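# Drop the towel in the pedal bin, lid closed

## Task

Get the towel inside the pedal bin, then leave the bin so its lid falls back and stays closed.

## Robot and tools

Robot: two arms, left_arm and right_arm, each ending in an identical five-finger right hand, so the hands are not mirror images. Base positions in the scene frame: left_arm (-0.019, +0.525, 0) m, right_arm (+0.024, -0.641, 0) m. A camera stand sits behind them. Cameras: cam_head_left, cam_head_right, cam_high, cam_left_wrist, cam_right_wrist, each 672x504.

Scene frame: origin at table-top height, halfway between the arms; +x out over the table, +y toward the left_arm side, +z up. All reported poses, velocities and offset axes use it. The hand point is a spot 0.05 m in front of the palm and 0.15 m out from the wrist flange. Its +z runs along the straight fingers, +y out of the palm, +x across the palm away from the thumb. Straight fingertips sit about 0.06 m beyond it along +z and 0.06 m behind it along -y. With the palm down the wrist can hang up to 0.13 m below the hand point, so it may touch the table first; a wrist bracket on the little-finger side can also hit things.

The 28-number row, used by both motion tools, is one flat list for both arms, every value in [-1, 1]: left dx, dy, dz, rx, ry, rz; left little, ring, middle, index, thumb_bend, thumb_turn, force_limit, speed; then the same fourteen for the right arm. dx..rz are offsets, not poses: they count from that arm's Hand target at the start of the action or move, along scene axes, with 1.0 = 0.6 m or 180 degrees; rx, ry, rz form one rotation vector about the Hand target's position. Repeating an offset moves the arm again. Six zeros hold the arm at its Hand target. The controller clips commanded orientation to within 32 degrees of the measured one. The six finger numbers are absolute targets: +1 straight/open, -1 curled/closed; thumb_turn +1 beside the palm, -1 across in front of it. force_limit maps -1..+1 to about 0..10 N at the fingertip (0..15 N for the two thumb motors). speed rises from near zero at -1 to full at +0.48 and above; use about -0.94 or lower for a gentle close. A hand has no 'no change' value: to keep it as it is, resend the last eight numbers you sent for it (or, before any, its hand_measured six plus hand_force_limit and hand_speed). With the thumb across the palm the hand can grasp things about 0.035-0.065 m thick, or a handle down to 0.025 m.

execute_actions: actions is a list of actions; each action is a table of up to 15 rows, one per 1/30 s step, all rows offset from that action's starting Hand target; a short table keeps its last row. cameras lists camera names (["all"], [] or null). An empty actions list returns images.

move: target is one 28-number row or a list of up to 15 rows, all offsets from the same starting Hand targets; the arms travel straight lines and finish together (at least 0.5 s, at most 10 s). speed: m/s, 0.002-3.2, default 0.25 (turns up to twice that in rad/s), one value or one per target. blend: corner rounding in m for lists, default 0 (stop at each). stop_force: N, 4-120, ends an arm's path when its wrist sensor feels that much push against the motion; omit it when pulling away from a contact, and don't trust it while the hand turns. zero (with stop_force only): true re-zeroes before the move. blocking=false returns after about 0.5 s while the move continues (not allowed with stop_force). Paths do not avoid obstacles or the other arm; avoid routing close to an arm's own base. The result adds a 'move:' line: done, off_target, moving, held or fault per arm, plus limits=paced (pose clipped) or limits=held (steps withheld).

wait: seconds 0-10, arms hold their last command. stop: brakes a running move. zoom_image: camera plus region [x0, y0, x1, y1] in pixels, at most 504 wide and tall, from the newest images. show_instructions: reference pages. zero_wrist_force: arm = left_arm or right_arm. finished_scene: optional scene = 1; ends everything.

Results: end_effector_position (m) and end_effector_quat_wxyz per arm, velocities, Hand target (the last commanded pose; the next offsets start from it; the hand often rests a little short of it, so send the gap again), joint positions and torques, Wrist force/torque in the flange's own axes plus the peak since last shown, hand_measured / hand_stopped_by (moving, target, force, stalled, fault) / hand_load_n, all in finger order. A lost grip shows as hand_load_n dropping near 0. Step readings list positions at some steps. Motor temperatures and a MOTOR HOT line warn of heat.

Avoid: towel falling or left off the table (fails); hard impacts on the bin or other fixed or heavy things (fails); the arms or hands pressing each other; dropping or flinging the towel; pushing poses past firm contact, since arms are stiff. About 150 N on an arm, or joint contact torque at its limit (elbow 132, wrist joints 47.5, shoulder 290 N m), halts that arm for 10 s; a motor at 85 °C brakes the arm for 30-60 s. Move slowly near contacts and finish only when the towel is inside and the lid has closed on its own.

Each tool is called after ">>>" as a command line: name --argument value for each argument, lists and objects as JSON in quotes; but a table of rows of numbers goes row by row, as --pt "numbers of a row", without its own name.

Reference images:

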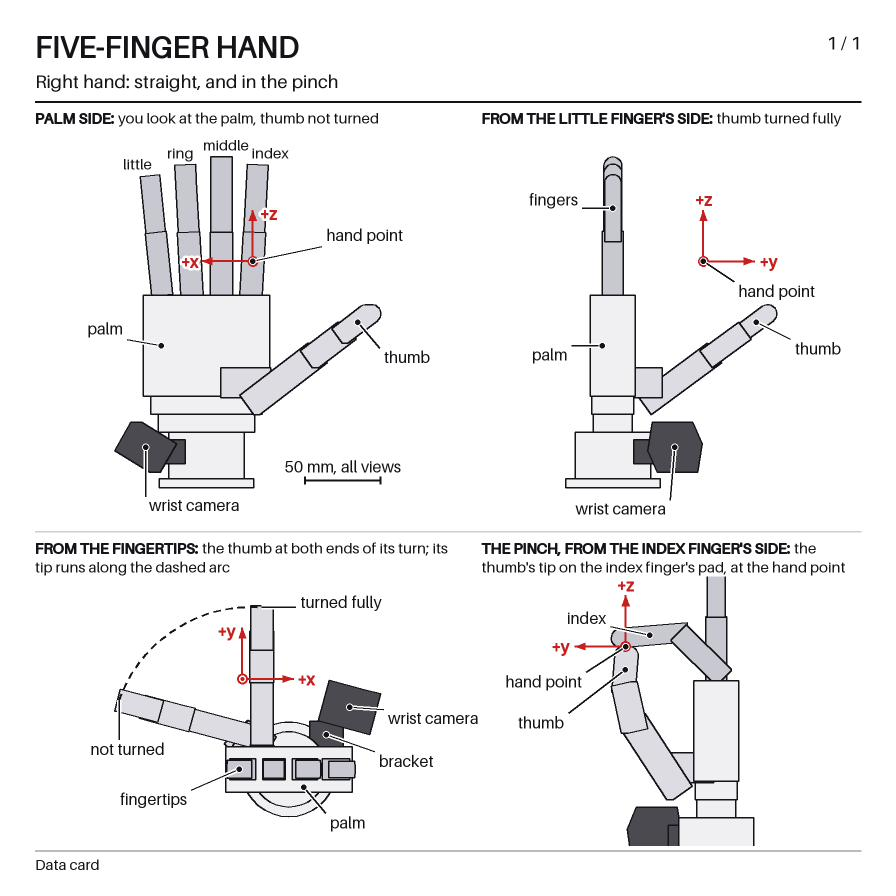

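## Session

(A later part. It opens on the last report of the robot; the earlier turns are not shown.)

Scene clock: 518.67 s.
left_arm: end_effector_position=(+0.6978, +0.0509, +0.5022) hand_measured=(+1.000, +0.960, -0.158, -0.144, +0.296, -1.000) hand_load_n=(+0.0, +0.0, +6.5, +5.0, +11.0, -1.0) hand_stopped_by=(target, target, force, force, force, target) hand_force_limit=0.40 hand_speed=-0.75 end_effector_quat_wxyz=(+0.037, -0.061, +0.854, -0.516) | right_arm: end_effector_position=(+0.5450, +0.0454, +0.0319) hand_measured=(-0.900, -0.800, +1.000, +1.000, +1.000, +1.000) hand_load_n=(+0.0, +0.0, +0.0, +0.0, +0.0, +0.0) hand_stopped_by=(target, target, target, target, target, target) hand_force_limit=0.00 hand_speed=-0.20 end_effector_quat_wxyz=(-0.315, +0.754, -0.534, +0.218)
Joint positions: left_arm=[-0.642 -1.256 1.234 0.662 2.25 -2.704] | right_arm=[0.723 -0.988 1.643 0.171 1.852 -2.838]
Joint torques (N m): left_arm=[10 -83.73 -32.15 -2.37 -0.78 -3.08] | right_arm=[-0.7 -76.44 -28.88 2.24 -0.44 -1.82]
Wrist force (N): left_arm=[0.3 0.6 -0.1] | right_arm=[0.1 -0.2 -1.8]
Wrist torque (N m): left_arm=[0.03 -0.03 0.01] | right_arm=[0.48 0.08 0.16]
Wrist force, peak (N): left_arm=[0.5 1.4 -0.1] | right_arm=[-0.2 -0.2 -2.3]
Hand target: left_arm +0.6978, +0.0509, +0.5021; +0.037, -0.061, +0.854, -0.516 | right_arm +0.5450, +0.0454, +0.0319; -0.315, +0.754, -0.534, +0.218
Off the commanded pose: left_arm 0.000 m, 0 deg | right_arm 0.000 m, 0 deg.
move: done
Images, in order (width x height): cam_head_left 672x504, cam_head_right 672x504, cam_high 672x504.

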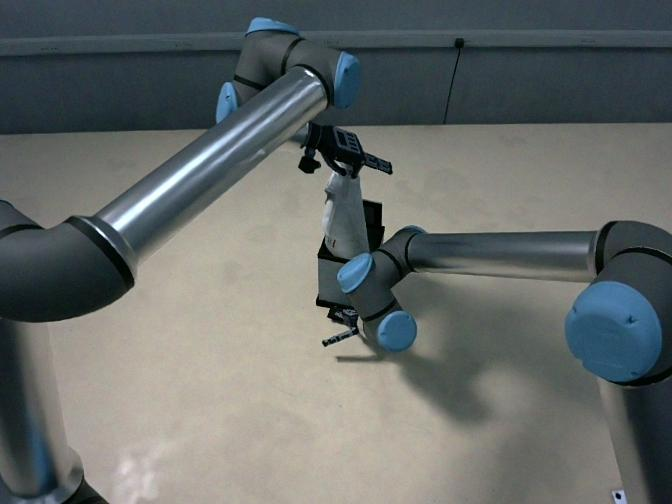

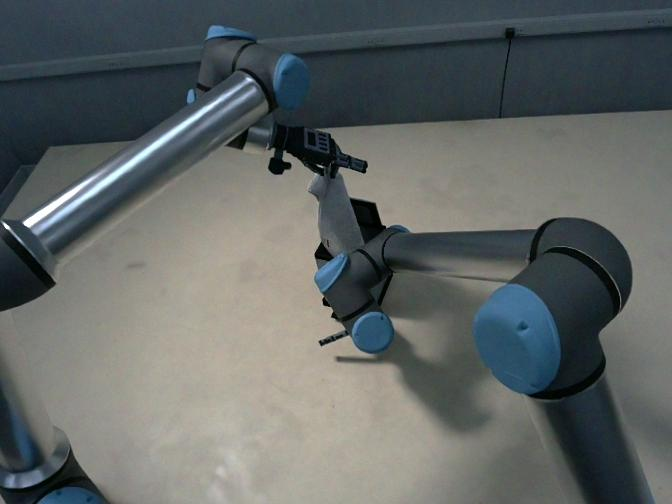

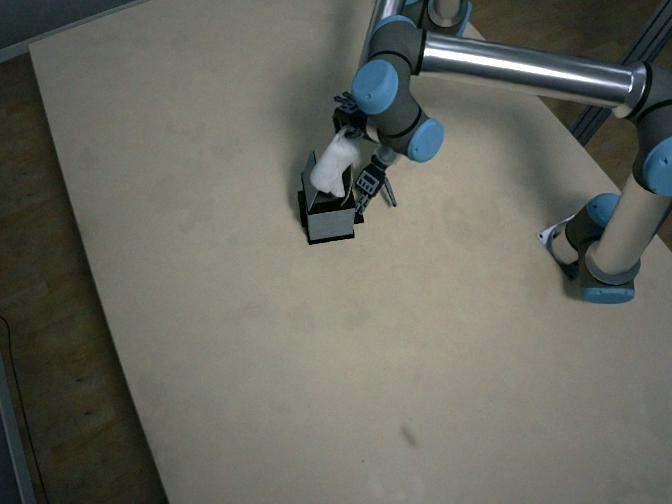

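>>> move --pt "0.0 -0.008 -0.025 0 0 0 1.0 0.96 -0.5 -0.5 0.1 -1.0 0.4 -0.75 0 0 0 0 0 0 -0.9 -0.8 1 1 1 1 0 -0.2" --pt "-0.058 -0.008 -0.025 0 0 0 1.0 0.96 -0.5 -0.5 0.1 -1.0 0.4 -0.75 0 0 0 0 0 0 -0.9 -0.8 1 1 1 1 0 -0.2" --pt "-0.058 -0.008 -0.125 0 0 0 1.0 0.96 -0.5 -0.5 0.1 -1.0 0.4 -0.75 0 0 0 0 0 0 -0.9 -0.8 1 1 1 1 0 -0.2" --speed '[0.1, 0.04, 0.08]' --blend '[0.0, 0, 0]' --cameras '["cam_head_left", "cam_high", "cam_left_wrist"]'

>>> zoom_image --camera "cam_high" --region '[285, 110, 385, 230]'

>>> zoom_image --camera "cam_head_left" --region '[295, 160, 415, 290]'

Scene clock: 557.50 s.
left_arm: end_effector_position=(+0.6630, +0.0461, +0.4272) hand_measured=(+1.000, +0.960, -0.158, -0.144, +0.296, -1.000) hand_load_n=(+0.0, +0.0, +6.0, +4.5, +11.0, -0.5) hand_stopped_by=(target, target, force, force, force, target) hand_force_limit=0.40 hand_speed=-0.75 end_effector_quat_wxyz=(+0.037, -0.061, +0.854, -0.516) | right_arm: end_effector_position=(+0.5450, +0.0454, +0.0319) hand_measured=(-0.900, -0.800, +1.000, +1.000, +1.000, +1.000) hand_load_n=(+0.0, +0.0, +0.0, +0.0, +0.0, +0.0) hand_stopped_by=(target, target, target, target, target, target) hand_force_limit=0.00 hand_speed=-0.20 end_effector_quat_wxyz=(-0.315, +0.754, -0.534, +0.218)
Joint positions: left_arm=[-0.679 -1.304 1.427 0.501 2.219 -2.732] | right_arm=[0.723 -0.988 1.643 0.171 1.852 -2.838]
Joint torques (N m): left_arm=[-16.71 -50.05 -31.02 -2.59 -1.85 -2.65] | right_arm=[2.62 -80.04 -29.36 1.45 -1.25 -2.59]
Wrist force (N): left_arm=[0.1 0.2 0.0] | right_arm=[0.1 0.1 -1.8]
Wrist torque (N m): left_arm=[0.00 -0.03 0.19] | right_arm=[0.46 0.07 0.18]
Wrist force, peak (N): left_arm=[1.0 0.6 -0.4] | right_arm=[-0.2 0.3 -2.4]
Hand target: left_arm +0.6630, +0.0461, +0.4271; +0.037, -0.061, +0.854, -0.516 | right_arm +0.5450, +0.0454, +0.0319; -0.315, +0.754, -0.534, +0.218
Off the commanded pose: left_arm 0.000 m, 0 deg | right_arm 0.000 m, 0 deg.
move: done
camera_calibration:
cam_left_wrist: T_world_to_cam=[[-0.291043, 0.407158, -0.865746, 0.54775], [0.761935, 0.6459, 0.0476201, -0.552732], [0.578574, -0.645783, -0.498213, -0.0224806], [0, 0, 0, 1]] pos_world=[0.593572, 0.119471, 0.489334]
Images, in order (width x height): cam_head_left 672x504, cam_high 672x504, cam_left_wrist 672x504.

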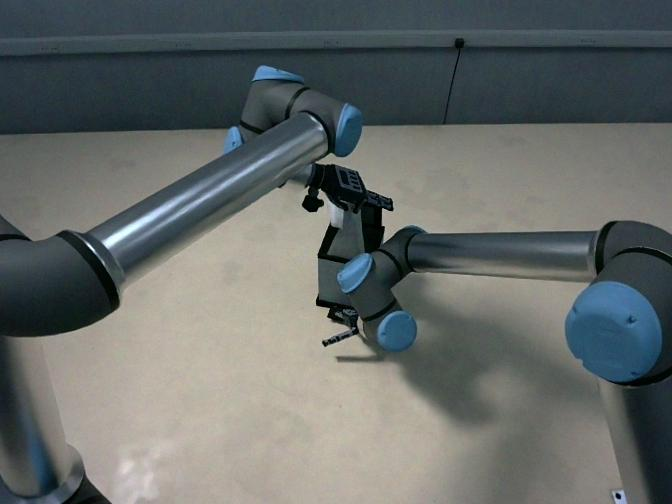

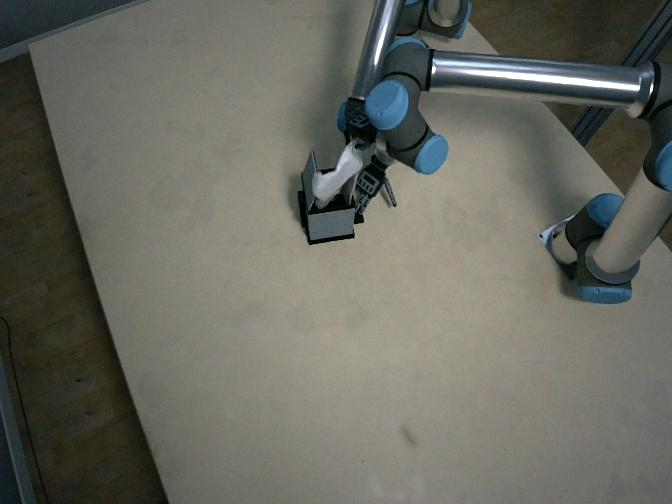

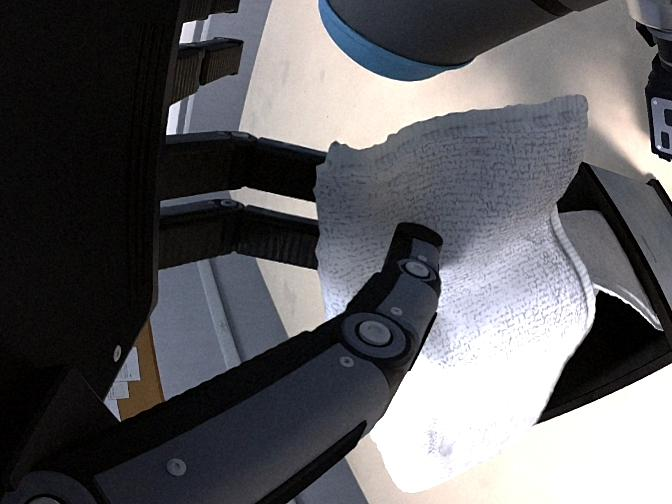

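Scaled by 4.200 from the camera's 672x504 image, which has a finer 960x720 frame.

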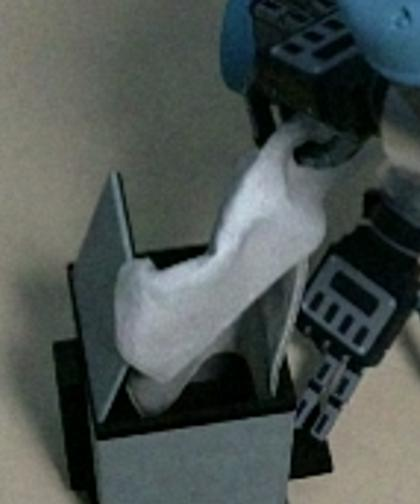

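Scaled by 3.877 from the camera's 672x504 image, which has a finer 960x720 frame.

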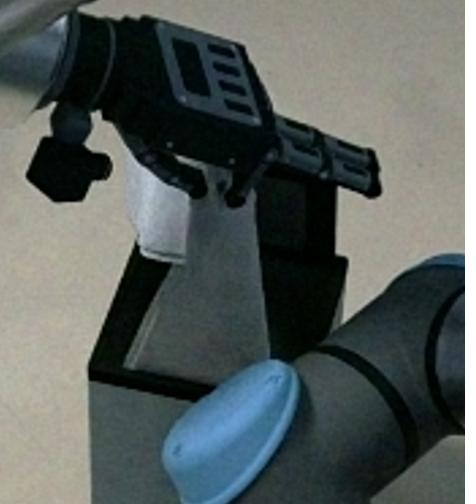

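>>> move --pt "0.0 0.0 0.11 0 0 0 1.0 0.96 -0.5 -0.5 0.1 -1.0 0.4 -0.75 0 0 0 0 0 0 -0.9 -0.8 1 1 1 1 0 -0.2" --pt "0.0 -0.0 -0.02 0 0 0 1.0 0.96 -0.5 -0.5 0.1 -1.0 0.4 -0.75 0 0 0 0 0 0 -0.9 -0.8 1 1 1 1 0 -0.2" --speed '[0.1, 0.06]' --blend '[0.0, 0]' --cameras '["cam_head_left", "cam_high", "cam_left_wrist"]'

>>> zoom_image --camera "cam_high" --region '[285, 110, 385, 230]'

>>> zoom_image --camera "cam_head_left" --region '[295, 160, 415, 290]'

Scene clock: 566.80 s.
left_arm: end_effector_position=(+0.6630, +0.0461, +0.4152) hand_measured=(+1.000, +0.960, -0.158, -0.144, +0.296, -1.000) hand_load_n=(+0.0, +0.0, +6.5, +5.0, +11.0, -0.5) hand_stopped_by=(target, target, force, force, force, target) hand_force_limit=0.40 hand_speed=-0.75 end_effector_quat_wxyz=(+0.037, -0.061, +0.854, -0.516) | right_arm: end_effector_position=(+0.5450, +0.0454, +0.0319) hand_measured=(-0.900, -0.800, +1.000, +1.000, +1.000, +1.000) hand_load_n=(+0.0, +0.0, +0.0, +0.0, +0.0, +0.0) hand_stopped_by=(target, target, target, target, target, target) hand_force_limit=0.00 hand_speed=-0.20 end_effector_quat_wxyz=(-0.315, +0.754, -0.534, +0.218)
Joint positions: left_arm=[-0.679 -1.302 1.445 0.48 2.22 -2.732] | right_arm=[0.723 -0.988 1.643 0.171 1.852 -2.838]
Joint torques (N m): left_arm=[11.05 -49.84 -31.99 -2.5 1.16 -1.93] | right_arm=[2.69 -77.77 -32.44 1.1 -1.86 -2.28]
Wrist force (N): left_arm=[0.6 0.3 0.1] | right_arm=[0.1 0.1 -1.7]
Wrist torque (N m): left_arm=[-0.01 -0.10 0.04] | right_arm=[0.48 0.08 0.18]
Wrist force, peak (N): left_arm=[0.4 1.5 0.3] | right_arm=[-0.2 0.2 -2.2]
Hand target: left_arm +0.6630, +0.0461, +0.4151; +0.037, -0.061, +0.854, -0.516 | right_arm +0.5450, +0.0454, +0.0319; -0.315, +0.754, -0.534, +0.218
Off the commanded pose: left_arm 0.000 m, 0 deg | right_arm 0.000 m, 0 deg.
move: done
camera_calibration:
cam_left_wrist: T_world_to_cam=[[-0.291029, 0.407203, -0.86573, 0.53734], [0.761992, 0.645834, 0.0476168, -0.552184], [0.578507, -0.645821, -0.498242, -0.0284013], [0, 0, 0, 1]] pos_world=[0.593572, 0.119471, 0.477334]
Images, in order (width x height): cam_head_left 672x504, cam_high 672x504, cam_left_wrist 672x504.

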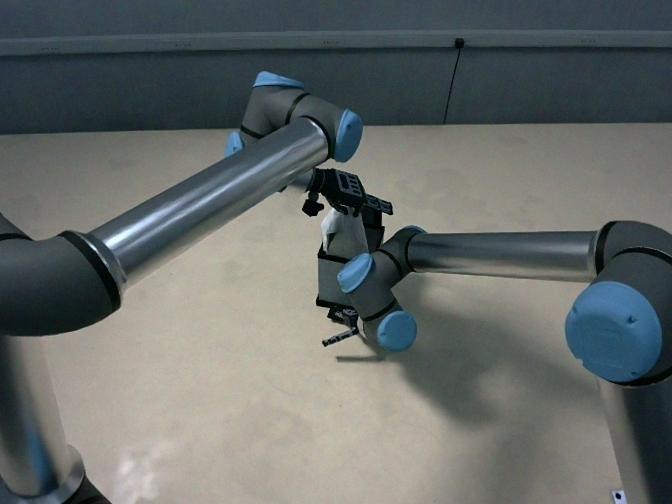

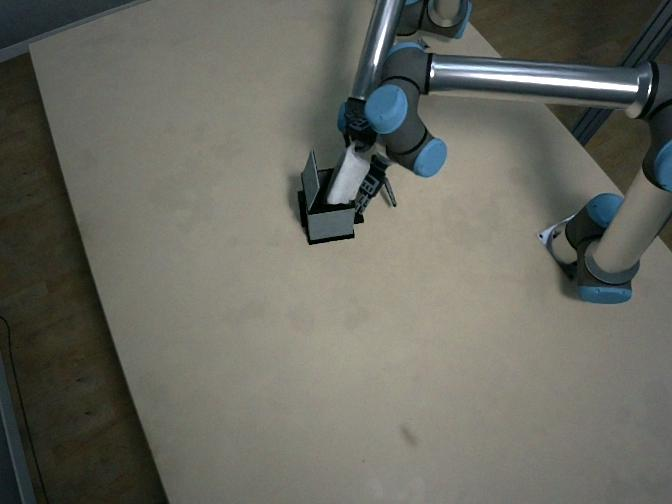

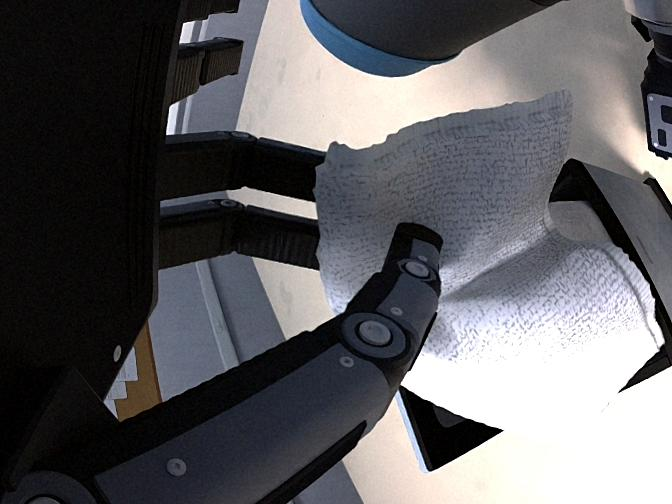

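Scaled by 4.200 from the camera's 672x504 image, which has a finer 960x720 frame.

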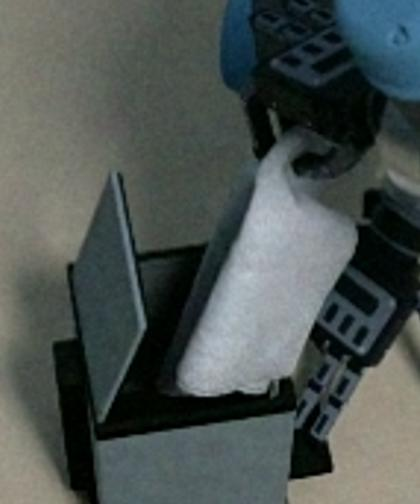

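Scaled by 3.877 from the camera's 672x504 image, which has a finer 960x720 frame.

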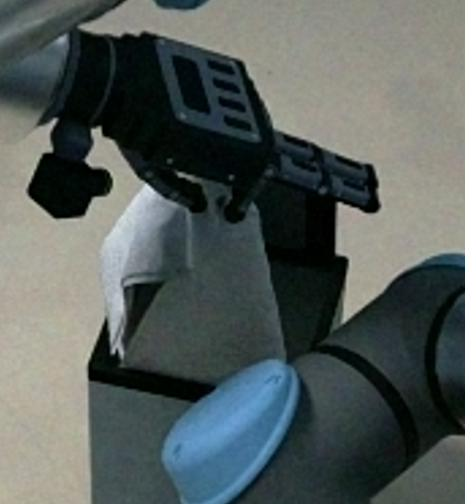

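>>> move --pt "0.012 -0.022 -0.05 0 0 0 1.0 0.96 -0.5 -0.5 0.1 -1.0 0.4 -0.75 0 0 0 0 0 0 -0.9 -0.8 1 1 1 1 0 -0.2" --pt "0.05 -0.025 -0.167 0 0 0 1.0 0.96 -0.5 -0.5 0.1 -1.0 0.4 -0.75 0 0 0 0 0 0 -0.9 -0.8 1 1 1 1 0 -0.2" --speed '[0.08, 0.08]' --blend '[0.01, 0]' --cameras '["cam_head_left", "cam_high", "cam_left_wrist"]'

>>> zoom_image --camera "cam_high" --region '[285, 110, 385, 230]'

>>> zoom_image --camera "cam_head_left" --region '[295, 160, 415, 290]'

Scene clock: 576.03 s.
left_arm: end_effector_position=(+0.6817, +0.0321, +0.3496) hand_measured=(+1.000, +0.960, -0.158, -0.144, +0.296, -1.000) hand_load_n=(+0.0, -0.5, +6.5, +5.0, +11.0, -1.0) hand_stopped_by=(target, target, force, force, force, target) hand_force_limit=0.40 hand_speed=-0.75 end_effector_quat_wxyz=(+0.037, -0.061, +0.854, -0.516) | right_arm: end_effector_position=(+0.5450, +0.0454, +0.0319) hand_measured=(-0.900, -0.800, +1.000, +1.000, +1.000, +1.000) hand_load_n=(+0.0, +0.0, +0.0, +0.0, +0.0, +0.0) hand_stopped_by=(target, target, target, target, target, target) hand_force_limit=0.00 hand_speed=-0.20 end_effector_quat_wxyz=(-0.315, +0.754, -0.534, +0.218)
Joint positions: left_arm=[-0.678 -1.243 1.484 0.383 2.22 -2.732] | right_arm=[0.723 -0.988 1.643 0.171 1.852 -2.838]
Joint torques (N m): left_arm=[-18.11 -85.18 -53.69 5.48 -1.33 -2.51] | right_arm=[2.96 -79.79 -31.64 1.61 -1.9 -2.05]
Wrist force (N): left_arm=[0.5 0.5 -0.4] | right_arm=[-0.2 -0.2 -1.7]
Wrist torque (N m): left_arm=[0.05 -0.07 0.08] | right_arm=[0.44 0.12 0.15]
Wrist force, peak (N): left_arm=[-0.2 3.4 1.4] | right_arm=[-0.3 0.0 -2.3]
Hand target: left_arm +0.6816, +0.0320, +0.3498; +0.037, -0.061, +0.854, -0.516 (not the last commanded pose) | right_arm +0.5450, +0.0454, +0.0319; -0.315, +0.754, -0.534, +0.218
Off the commanded pose: left_arm 0.036 m, 0 deg | right_arm 0.000 m, 0 deg.
move: held (left_arm; a check stopped the path); path passed 1 of 2 targets; limits=held
pose unreachable (left arm): on one or more control steps of this call, first in action 0 (counted from 0), this arm could not follow its commanded pose, so it was not sent that pose on those steps. It may still have moved: this result reports where it is.
cause: moving toward the commanded pose would bring a part of the arm too close to another arm (a part of this arm just beyond joint 6 (wrist 3) and a part of the right arm just beyond its joint 3 (elbow), at the place that arm is still heading or pushing toward).
camera_calibration:
cam_left_wrist: T_world_to_cam=[[-0.291205, 0.407343, -0.865604, 0.491663], [0.761912, 0.645926, 0.0476442, -0.554228], [0.578524, -0.64564, -0.498457, -0.0807641], [0, 0, 0, 1]] pos_world=[0.612172, 0.10557, 0.411734]
Images, in order (width x height): cam_head_left 672x504, cam_high 672x504, cam_left_wrist 672x504.

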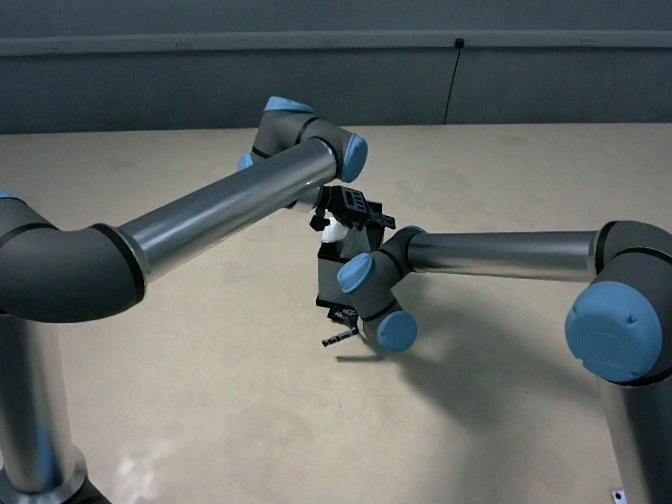

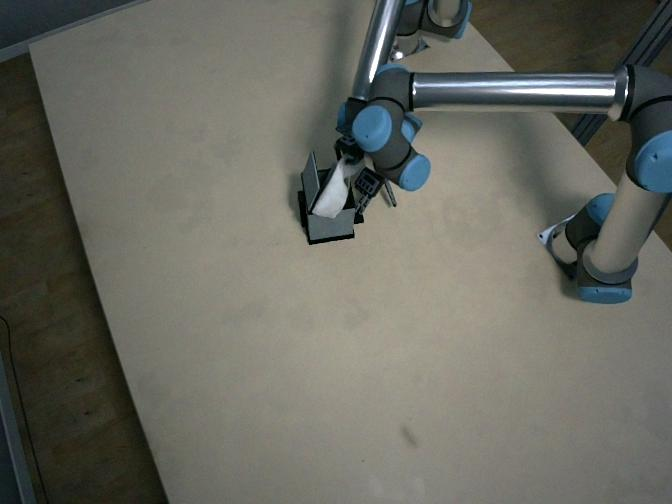

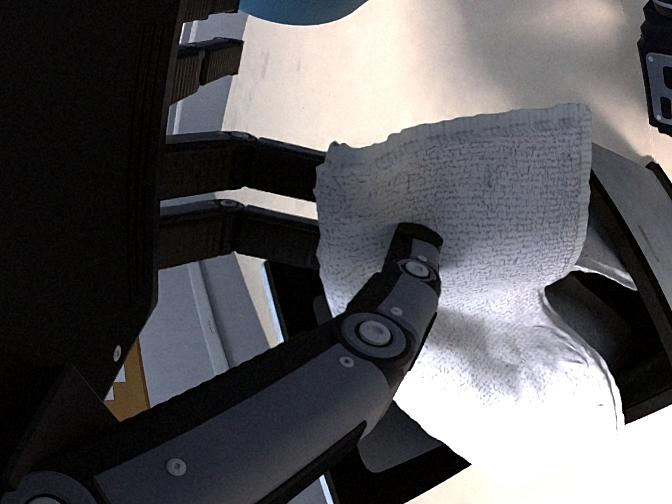

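Scaled by 4.200 from the camera's 672x504 image, which has a finer 960x720 frame.

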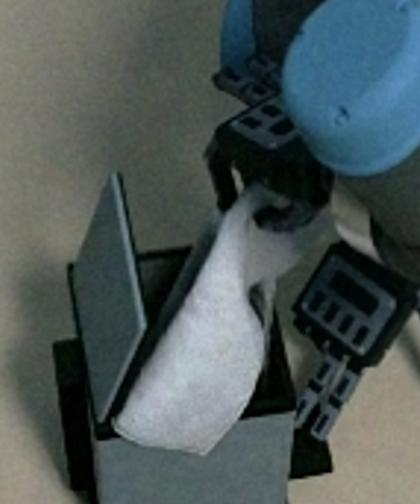

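Scaled by 3.877 from the camera's 672x504 image, which has a finer 960x720 frame.

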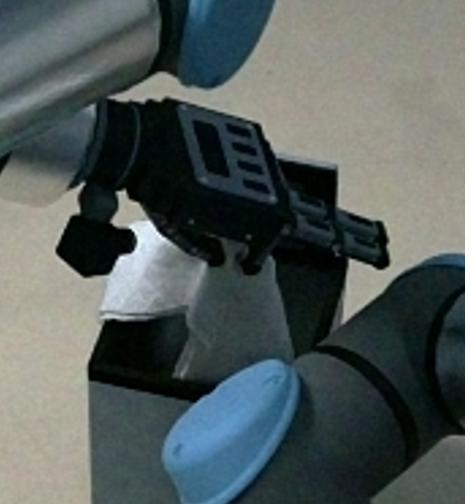

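>>> move --target '[0.0,0.0,0.16,0,0,0, 1.0,0.96,-0.5,-0.5,0.1,-1.0,0.4,-0.75, 0.0043,0.0015,-0.0368,0.0285,-0.0783,0, -0.9,-0.8,1,1,1,1,0,-0.2]' --speed 0.06 --cameras '["cam_head_left", "cam_high", "cam_left_wrist"]'

>>> zoom_image --camera "cam_high" --region '[285, 110, 385, 230]'

>>> zoom_image --camera "cam_head_left" --region '[295, 160, 415, 330]'

Scene clock: 596.77 s.
left_arm: end_effector_position=(+0.6816, +0.0320, +0.4458) hand_measured=(+1.000, +0.960, -0.158, -0.144, +0.296, -1.000) hand_load_n=(+0.0, -0.5, +6.5, +5.0, +11.0, -1.0) hand_stopped_by=(target, target, force, force, force, target) hand_force_limit=0.40 hand_speed=-0.75 end_effector_quat_wxyz=(+0.037, -0.061, +0.854, -0.516) | right_arm: end_effector_position=(+0.5476, +0.0463, +0.0098) hand_measured=(-0.900, -0.800, +1.000, +1.000, +1.000, +1.000) hand_load_n=(+0.0, +0.0, +0.0, +0.0, +0.0, +0.0) hand_stopped_by=(target, target, target, target, target, target) hand_force_limit=0.00 hand_speed=-0.20 end_effector_quat_wxyz=(-0.412, +0.706, -0.500, +0.285)
Joint positions: left_arm=[-0.678 -1.269 1.348 0.545 2.22 -2.732] | right_arm=[0.754 -1.017 1.807 -0.224 1.944 -2.903]
Joint torques (N m): left_arm=[-15.67 -81.86 -54 4.85 -0.72 0.9] | right_arm=[11.62 -89.57 -22.3 -0.68 1.98 -2.31]
Wrist force (N): left_arm=[0.5 0.3 -0.2] | right_arm=[-0.5 -0.2 -2.1]
Wrist torque (N m): left_arm=[0.04 -0.04 0.16] | right_arm=[0.52 0.14 0.13]
Wrist force, peak (N): left_arm=[1.0 0.4 -0.4] | right_arm=[-0.4 0.4 -3.0]
Hand target: left_arm +0.6816, +0.0320, +0.4458; +0.037, -0.061, +0.854, -0.516 | right_arm +0.5476, +0.0463, +0.0098; -0.412, +0.706, -0.500, +0.285
Off the commanded pose: left_arm 0.000 m, 0 deg | right_arm 0.000 m, 0 deg.
move: done
camera_calibration:
cam_left_wrist: T_world_to_cam=[[-0.291248, 0.407261, -0.865628, 0.574906], [0.761923, 0.64592, 0.0475371, -0.558618], [0.578487, -0.645697, -0.498425, -0.0328565], [0, 0, 0, 1]] pos_world=[0.612072, 0.105471, 0.507834]
Images, in order (width x height): cam_head_left 672x504, cam_high 672x504, cam_left_wrist 672x504.

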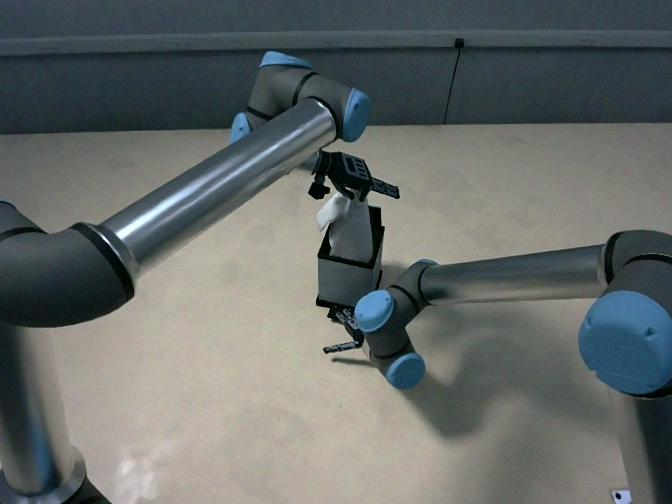

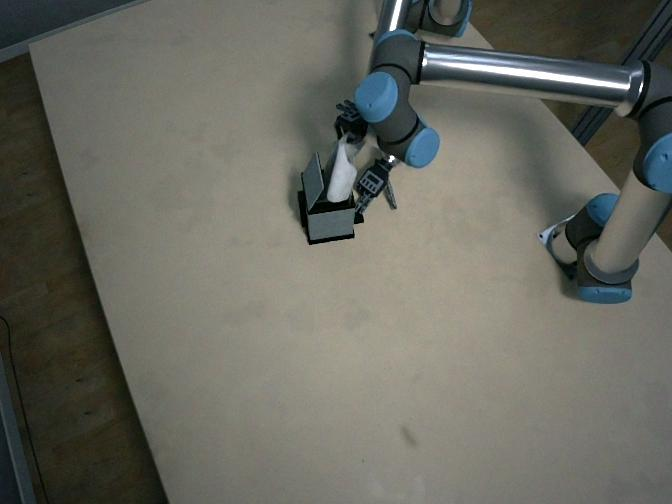

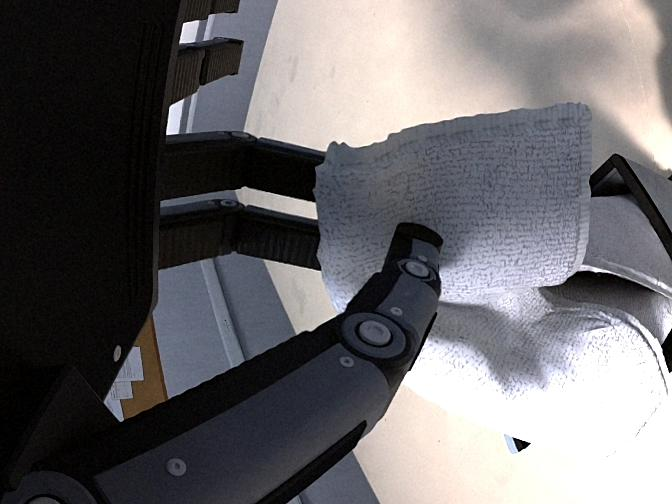

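Scaled by 4.200 from the camera's 672x504 image, which has a finer 960x720 frame.

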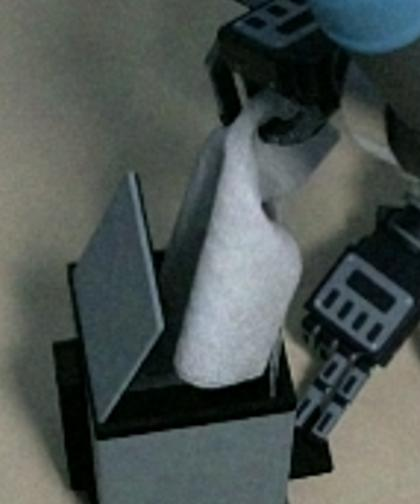

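Scaled by 2.965 from the camera's 672x504 image, which has a finer 960x720 frame.

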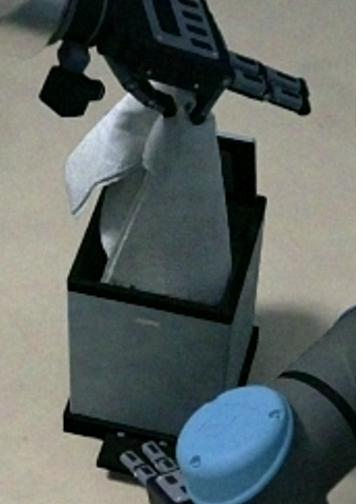

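>>> move --pt "0.025 -0.05 0.0 0 0 0 1.0 0.96 -0.5 -0.5 0.1 -1.0 0.4 -0.75 0.0 0.0 -0.003 0 0 0 -0.9 -0.8 1 1 1 1 0 -0.2" --pt "0.035 -0.05 -0.16 0 0 0 1.0 0.96 -0.5 -0.5 0.1 -1.0 0.4 -0.75 0.0 0.0 -0.003 0 0 0 -0.9 -0.8 1 1 1 1 0 -0.2" --speed '[0.05, 0.08]' --cameras '["cam_head_left", "cam_high", "cam_left_wrist"]'

>>> zoom_image --camera "cam_high" --region '[285, 110, 385, 230]'

>>> zoom_image --camera "cam_head_left" --region '[295, 160, 415, 330]'

Scene clock: 604.33 s.
left_arm: end_effector_position=(+0.7026, +0.0020, +0.3499) hand_measured=(+1.000, +0.960, -0.158, -0.144, +0.296, -1.000) hand_load_n=(+0.0, +0.0, +6.5, +5.0, +10.5, -1.0) hand_stopped_by=(target, target, force, force, force, target) hand_force_limit=0.40 hand_speed=-0.75 end_effector_quat_wxyz=(+0.037, -0.061, +0.854, -0.516) | right_arm: end_effector_position=(+0.5476, +0.0463, +0.0080) hand_measured=(-0.900, -0.800, +1.000, +1.000, +1.000, +1.000) hand_load_n=(+0.5, +0.0, +1.0, +0.0, +0.0, +0.0) hand_stopped_by=(target, target, target, target, target, target) hand_force_limit=0.00 hand_speed=-0.20 end_effector_quat_wxyz=(-0.412, +0.706, -0.500, +0.285)
Joint positions: left_arm=[-0.692 -1.192 1.412 0.397 2.209 -2.742] | right_arm=[0.754 -1.015 1.808 -0.227 1.944 -2.903]
Joint torques (N m): left_arm=[15.81 -57.61 -30.57 -2.05 2.6 1.44] | right_arm=[-0.24 -54.49 -19 -1.12 1.18 -2.66]
Wrist force (N): left_arm=[0.6 0.1 -0.3] | right_arm=[-0.9 -5.6 -9.5]
Wrist torque (N m): left_arm=[0.01 -0.07 -0.07] | right_arm=[1.34 0.28 0.01]
Wrist force, peak (N): left_arm=[0.4 1.1 0.2] | right_arm=[-0.7 -6.0 -9.8]
Hand target: left_arm +0.7026, +0.0020, +0.3498; +0.037, -0.061, +0.854, -0.516 | right_arm +0.5476, +0.0463, +0.0080; -0.412, +0.706, -0.500, +0.285
Off the commanded pose: left_arm 0.000 m, 0 deg | right_arm 0.000 m, 0 deg.
move: done
camera_calibration:
cam_left_wrist: T_world_to_cam=[[-0.291133, 0.40726, -0.865668, 0.510256], [0.761946, 0.645888, 0.047613, -0.55073], [0.578516, -0.64573, -0.498349, -0.112171], [0, 0, 0, 1]] pos_world=[0.633072, 0.0754707, 0.412034]
Images, in order (width x height): cam_head_left 672x504, cam_high 672x504, cam_left_wrist 672x504.

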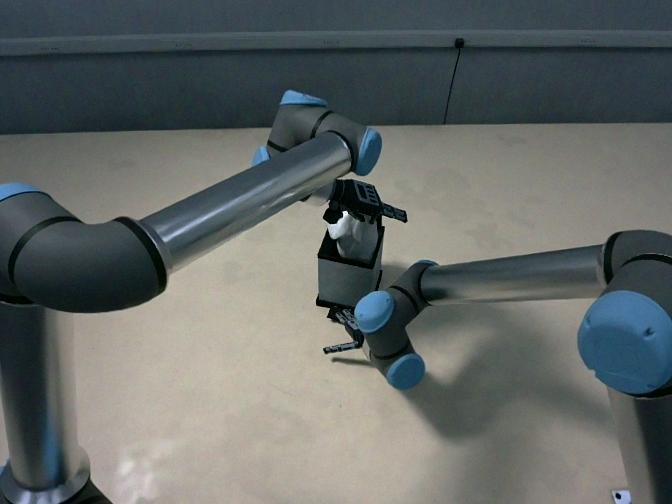

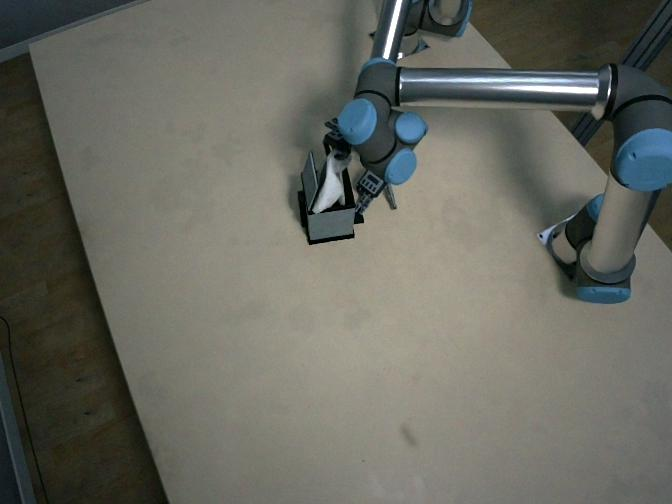

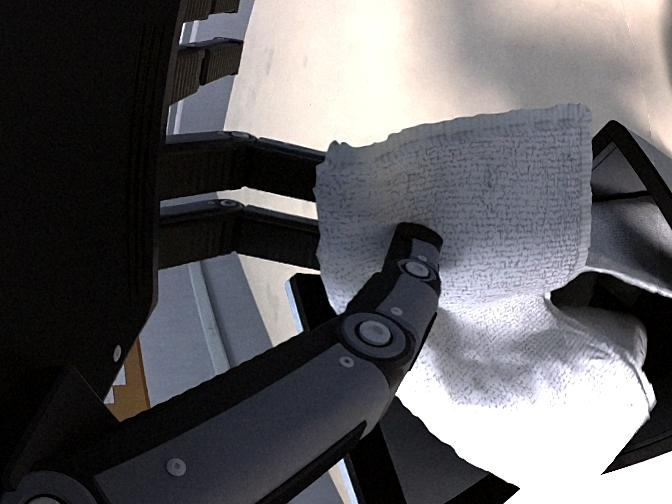

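Scaled by 4.200 from the camera's 672x504 image, which has a finer 960x720 frame.

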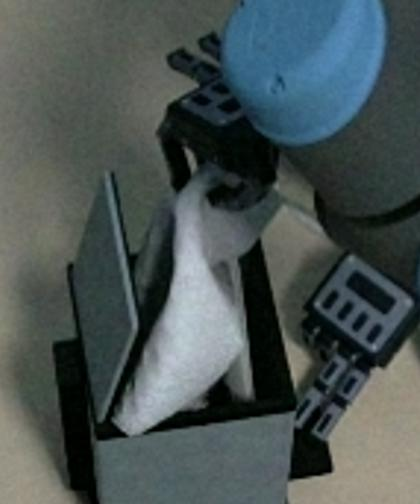

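Scaled by 2.965 from the camera's 672x504 image, which has a finer 960x720 frame.

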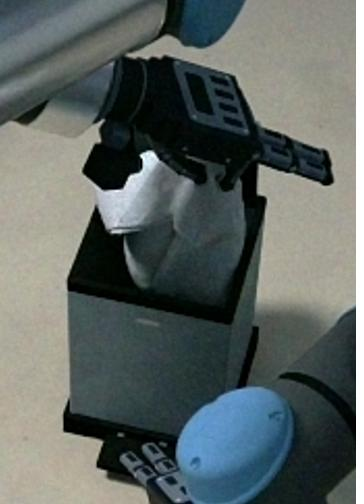

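>>> move --pt "0.0 0.0 0.04 0 0 0 1.0 0.96 -0.5 -0.5 0.1 -1.0 0.4 -0.75 0.0 0.0 0.001 0 0 0 -0.9 -0.8 1 1 1 1 0 -0.2" --pt "-0.045 -0.03 0.04 0 0 0 1.0 0.96 -0.5 -0.5 0.1 -1.0 0.4 -0.75 0.0 0.0 0.001 0 0 0 -0.9 -0.8 1 1 1 1 0 -0.2" --pt "-0.045 -0.03 -0.08 0 0 0 1.0 0.96 -0.5 -0.5 0.1 -1.0 0.4 -0.75 0.0 0.0 0.001 0 0 0 -0.9 -0.8 1 1 1 1 0 -0.2" --speed '[0.05, 0.05, 0.08]' --cameras '["cam_head_left", "cam_high", "cam_left_wrist"]'

>>> zoom_image --camera "cam_high" --region '[285, 110, 385, 230]'

>>> zoom_image --camera "cam_head_left" --region '[295, 160, 415, 330]'

Scene clock: 614.93 s.
left_arm: end_effector_position=(+0.6756, -0.0160, +0.3019) hand_measured=(+1.000, +0.960, -0.158, -0.144, +0.296, -1.000) hand_load_n=(+0.0, +0.0, +6.5, +5.0, +11.0, -1.0) hand_stopped_by=(target, target, force, force, force, target) hand_force_limit=0.40 hand_speed=-0.75 end_effector_quat_wxyz=(+0.037, -0.061, +0.854, -0.516) end_effector_velocity=(+0.000, -0.001, +0.000) end_effector_angular_velocity=(-0.003, -0.002, +0.000) | right_arm: end_effector_position=(+0.5476, +0.0463, +0.0086) hand_measured=(-0.900, -0.800, +1.000, +1.000, +1.000, +1.000) hand_load_n=(+0.0, +0.0, +0.5, +0.0, +0.0, +0.0) hand_stopped_by=(target, target, target, target, target, target) hand_force_limit=0.00 hand_speed=-0.20 end_effector_quat_wxyz=(-0.412, +0.706, -0.500, +0.285)
Joint positions: left_arm=[-0.737 -1.201 1.509 0.291 2.172 -2.773] | right_arm=[0.754 -1.016 1.808 -0.226 1.944 -2.903]
Joint velocities: left_arm=[-0.001 0 0.001 -0.005 0 -0.001] | right_arm=[within noise]
Joint torques (N m): left_arm=[-18.18 -55.16 -30.29 -2.71 -1.85 -2.53] | right_arm=[-9.16 -85.99 -36.99 1.35 -1.01 -2.29]
Wrist force (N): left_arm=[0.0 0.1 -1.0] | right_arm=[-0.5 -1.8 -4.2]
Wrist torque (N m): left_arm=[0.09 0.04 0.19] | right_arm=[0.79 0.15 0.09]
Wrist force, peak (N): left_arm=[1.2 0.3 -0.4] | right_arm=[-1.1 -5.7 -10.0]
Hand target: left_arm +0.6756, -0.0160, +0.3018; +0.037, -0.061, +0.854, -0.516 | right_arm +0.5476, +0.0463, +0.0086; -0.412, +0.706, -0.500, +0.285
Off the commanded pose: left_arm 0.000 m, 0 deg | right_arm 0.000 m, 0 deg.
move: done
camera_calibration:
cam_left_wrist: T_world_to_cam=[[-0.291035, 0.407341, -0.865663, 0.468138], [0.761983, 0.645836, 0.0477226, -0.516382], [0.578516, -0.645731, -0.498348, -0.132154], [0, 0, 0, 1]] pos_world=[0.606172, 0.0574705, 0.364034]
Images, in order (width x height): cam_head_left 672x504, cam_high 672x504, cam_left_wrist 672x504.

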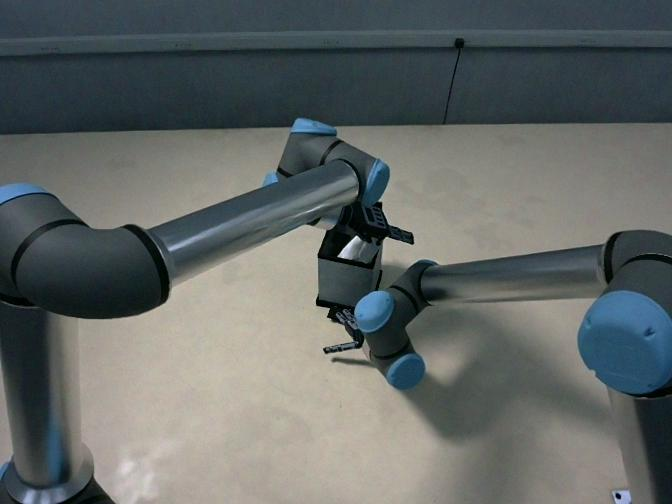

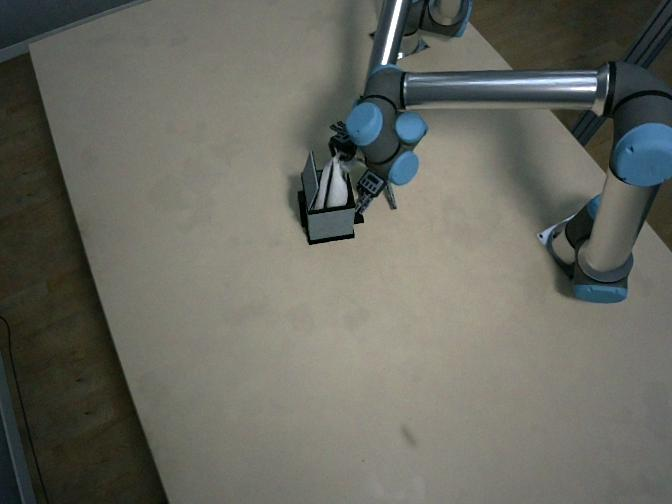

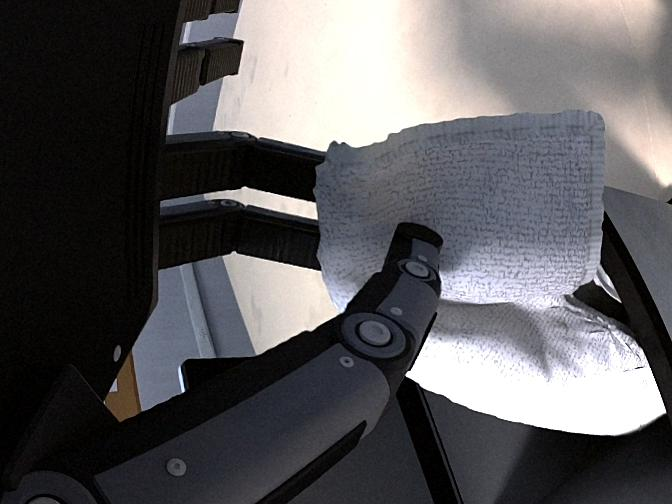

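Scaled by 4.200 from the camera's 672x504 image, which has a finer 960x720 frame.

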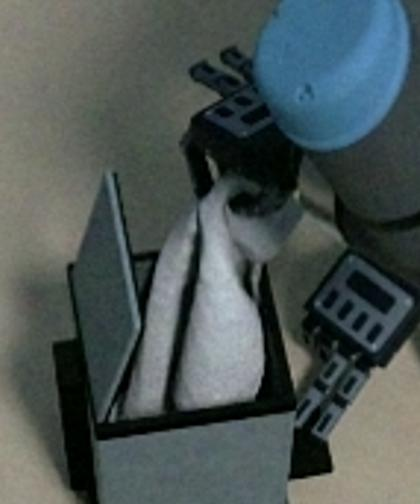

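Scaled by 2.965 from the camera's 672x504 image, which has a finer 960x720 frame.

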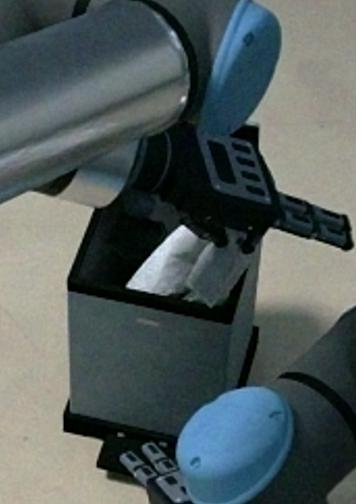

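>>> move --pt "0.03 0.025 -0.06 0 0 0 1.0 0.96 -0.5 -0.5 0.1 -1.0 0.4 -0.75 0.0 0.0 0.0 0 0 0 -0.9 -0.8 1 1 1 1 0 -0.2" --pt "0.04 0.04 -0.12 0 0 0 1.0 0.96 -0.5 -0.5 0.1 -1.0 0.4 -0.75 0.0 0.0 0.0 0 0 0 -0.9 -0.8 1 1 1 1 0 -0.2" --speed '[0.06, 0.05]' --blend '[0.01, 0]' --cameras '["cam_head_left", "cam_high", "cam_left_wrist"]'

>>> zoom_image --camera "cam_high" --region '[285, 110, 385, 230]'

>>> zoom_image --camera "cam_head_left" --region '[295, 160, 415, 330]'

Scene clock: 620.13 s.
left_arm: end_effector_position=(+0.6995, +0.0080, +0.2299) hand_measured=(+1.000, +0.960, -0.158, -0.144, +0.296, -1.000) hand_load_n=(+0.0, +0.0, +6.5, +5.0, +11.0, -0.5) hand_stopped_by=(target, target, force, force, force, target) hand_force_limit=0.40 hand_speed=-0.75 end_effector_quat_wxyz=(+0.037, -0.061, +0.854, -0.516) | right_arm: end_effector_position=(+0.5476, +0.0463, +0.0086) hand_measured=(-0.900, -0.800, +1.000, +1.000, +1.000, +1.000) hand_load_n=(+0.0, +0.0, +0.5, +0.0, +0.0, +0.0) hand_stopped_by=(target, target, target, target, target, target) hand_force_limit=0.00 hand_speed=-0.20 end_effector_quat_wxyz=(-0.412, +0.706, -0.500, +0.285)
Joint positions: left_arm=[-0.689 -1.139 1.557 0.201 2.212 -2.739] | right_arm=[0.754 -1.016 1.808 -0.226 1.944 -2.903]
Joint torques (N m): left_arm=[17.17 -56.45 -28.84 -2.09 2.58 2.47] | right_arm=[-6.72 -87.72 -36.3 0.32 -1.83 -1.77]
Wrist force (N): left_arm=[0.4 0.1 -0.4] | right_arm=[-0.3 -1.9 -4.2]
Wrist torque (N m): left_arm=[0.03 -0.03 -0.06] | right_arm=[0.77 0.12 0.10]
Wrist force, peak (N): left_arm=[0.6 -0.8 -0.6] | right_arm=[-0.7 -2.0 -4.4]
Hand target: left_arm +0.6996, +0.0080, +0.2298; +0.037, -0.061, +0.854, -0.516 | right_arm +0.5476, +0.0463, +0.0086; -0.412, +0.706, -0.500, +0.285
Off the commanded pose: left_arm 0.000 m, 0 deg | right_arm 0.000 m, 0 deg.
move: done
camera_calibration:
cam_left_wrist: T_world_to_cam=[[-0.291133, 0.40726, -0.865668, 0.4031], [0.761946, 0.645888, 0.047613, -0.546542], [0.578516, -0.64573, -0.498349, -0.166428], [0, 0, 0, 1]] pos_world=[0.630072, 0.0813707, 0.292034]
Images, in order (width x height): cam_head_left 672x504, cam_high 672x504, cam_left_wrist 672x504.

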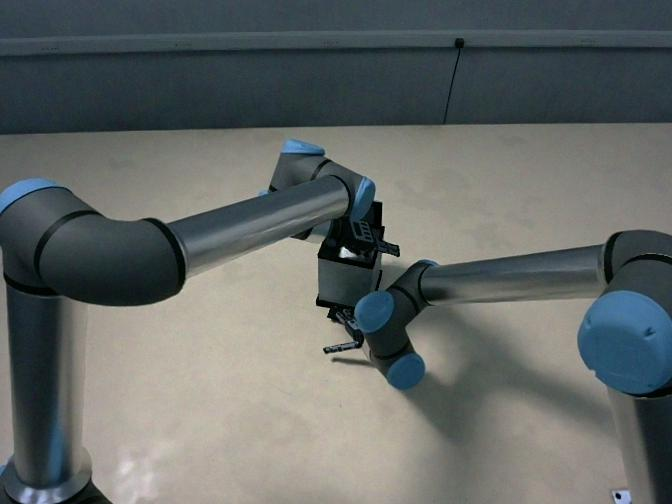

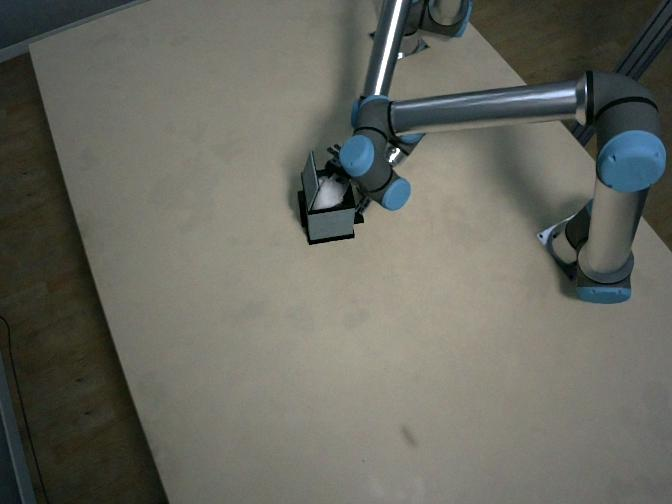

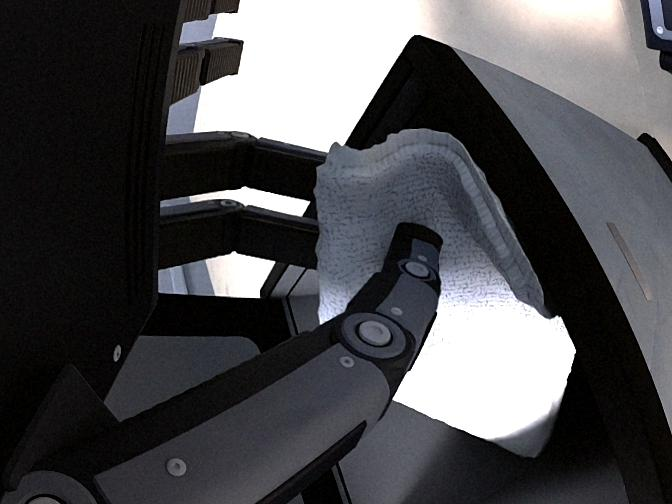

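Scaled by 4.200 from the camera's 672x504 image, which has a finer 960x720 frame.

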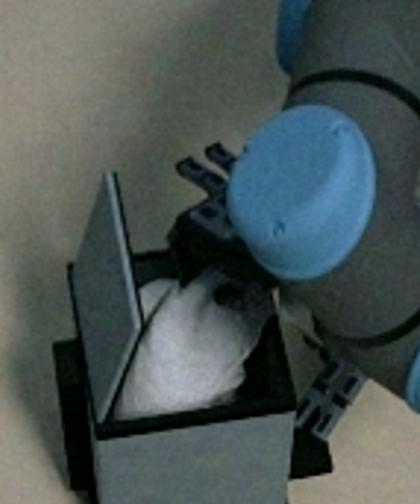

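Scaled by 2.965 from the camera's 672x504 image, which has a finer 960x720 frame.

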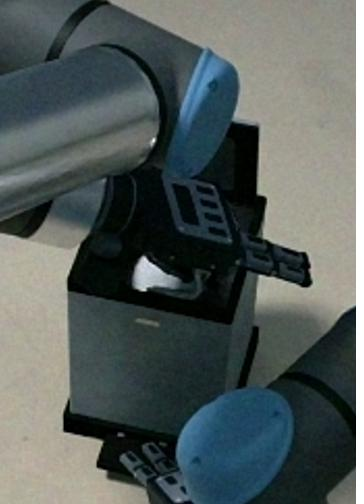

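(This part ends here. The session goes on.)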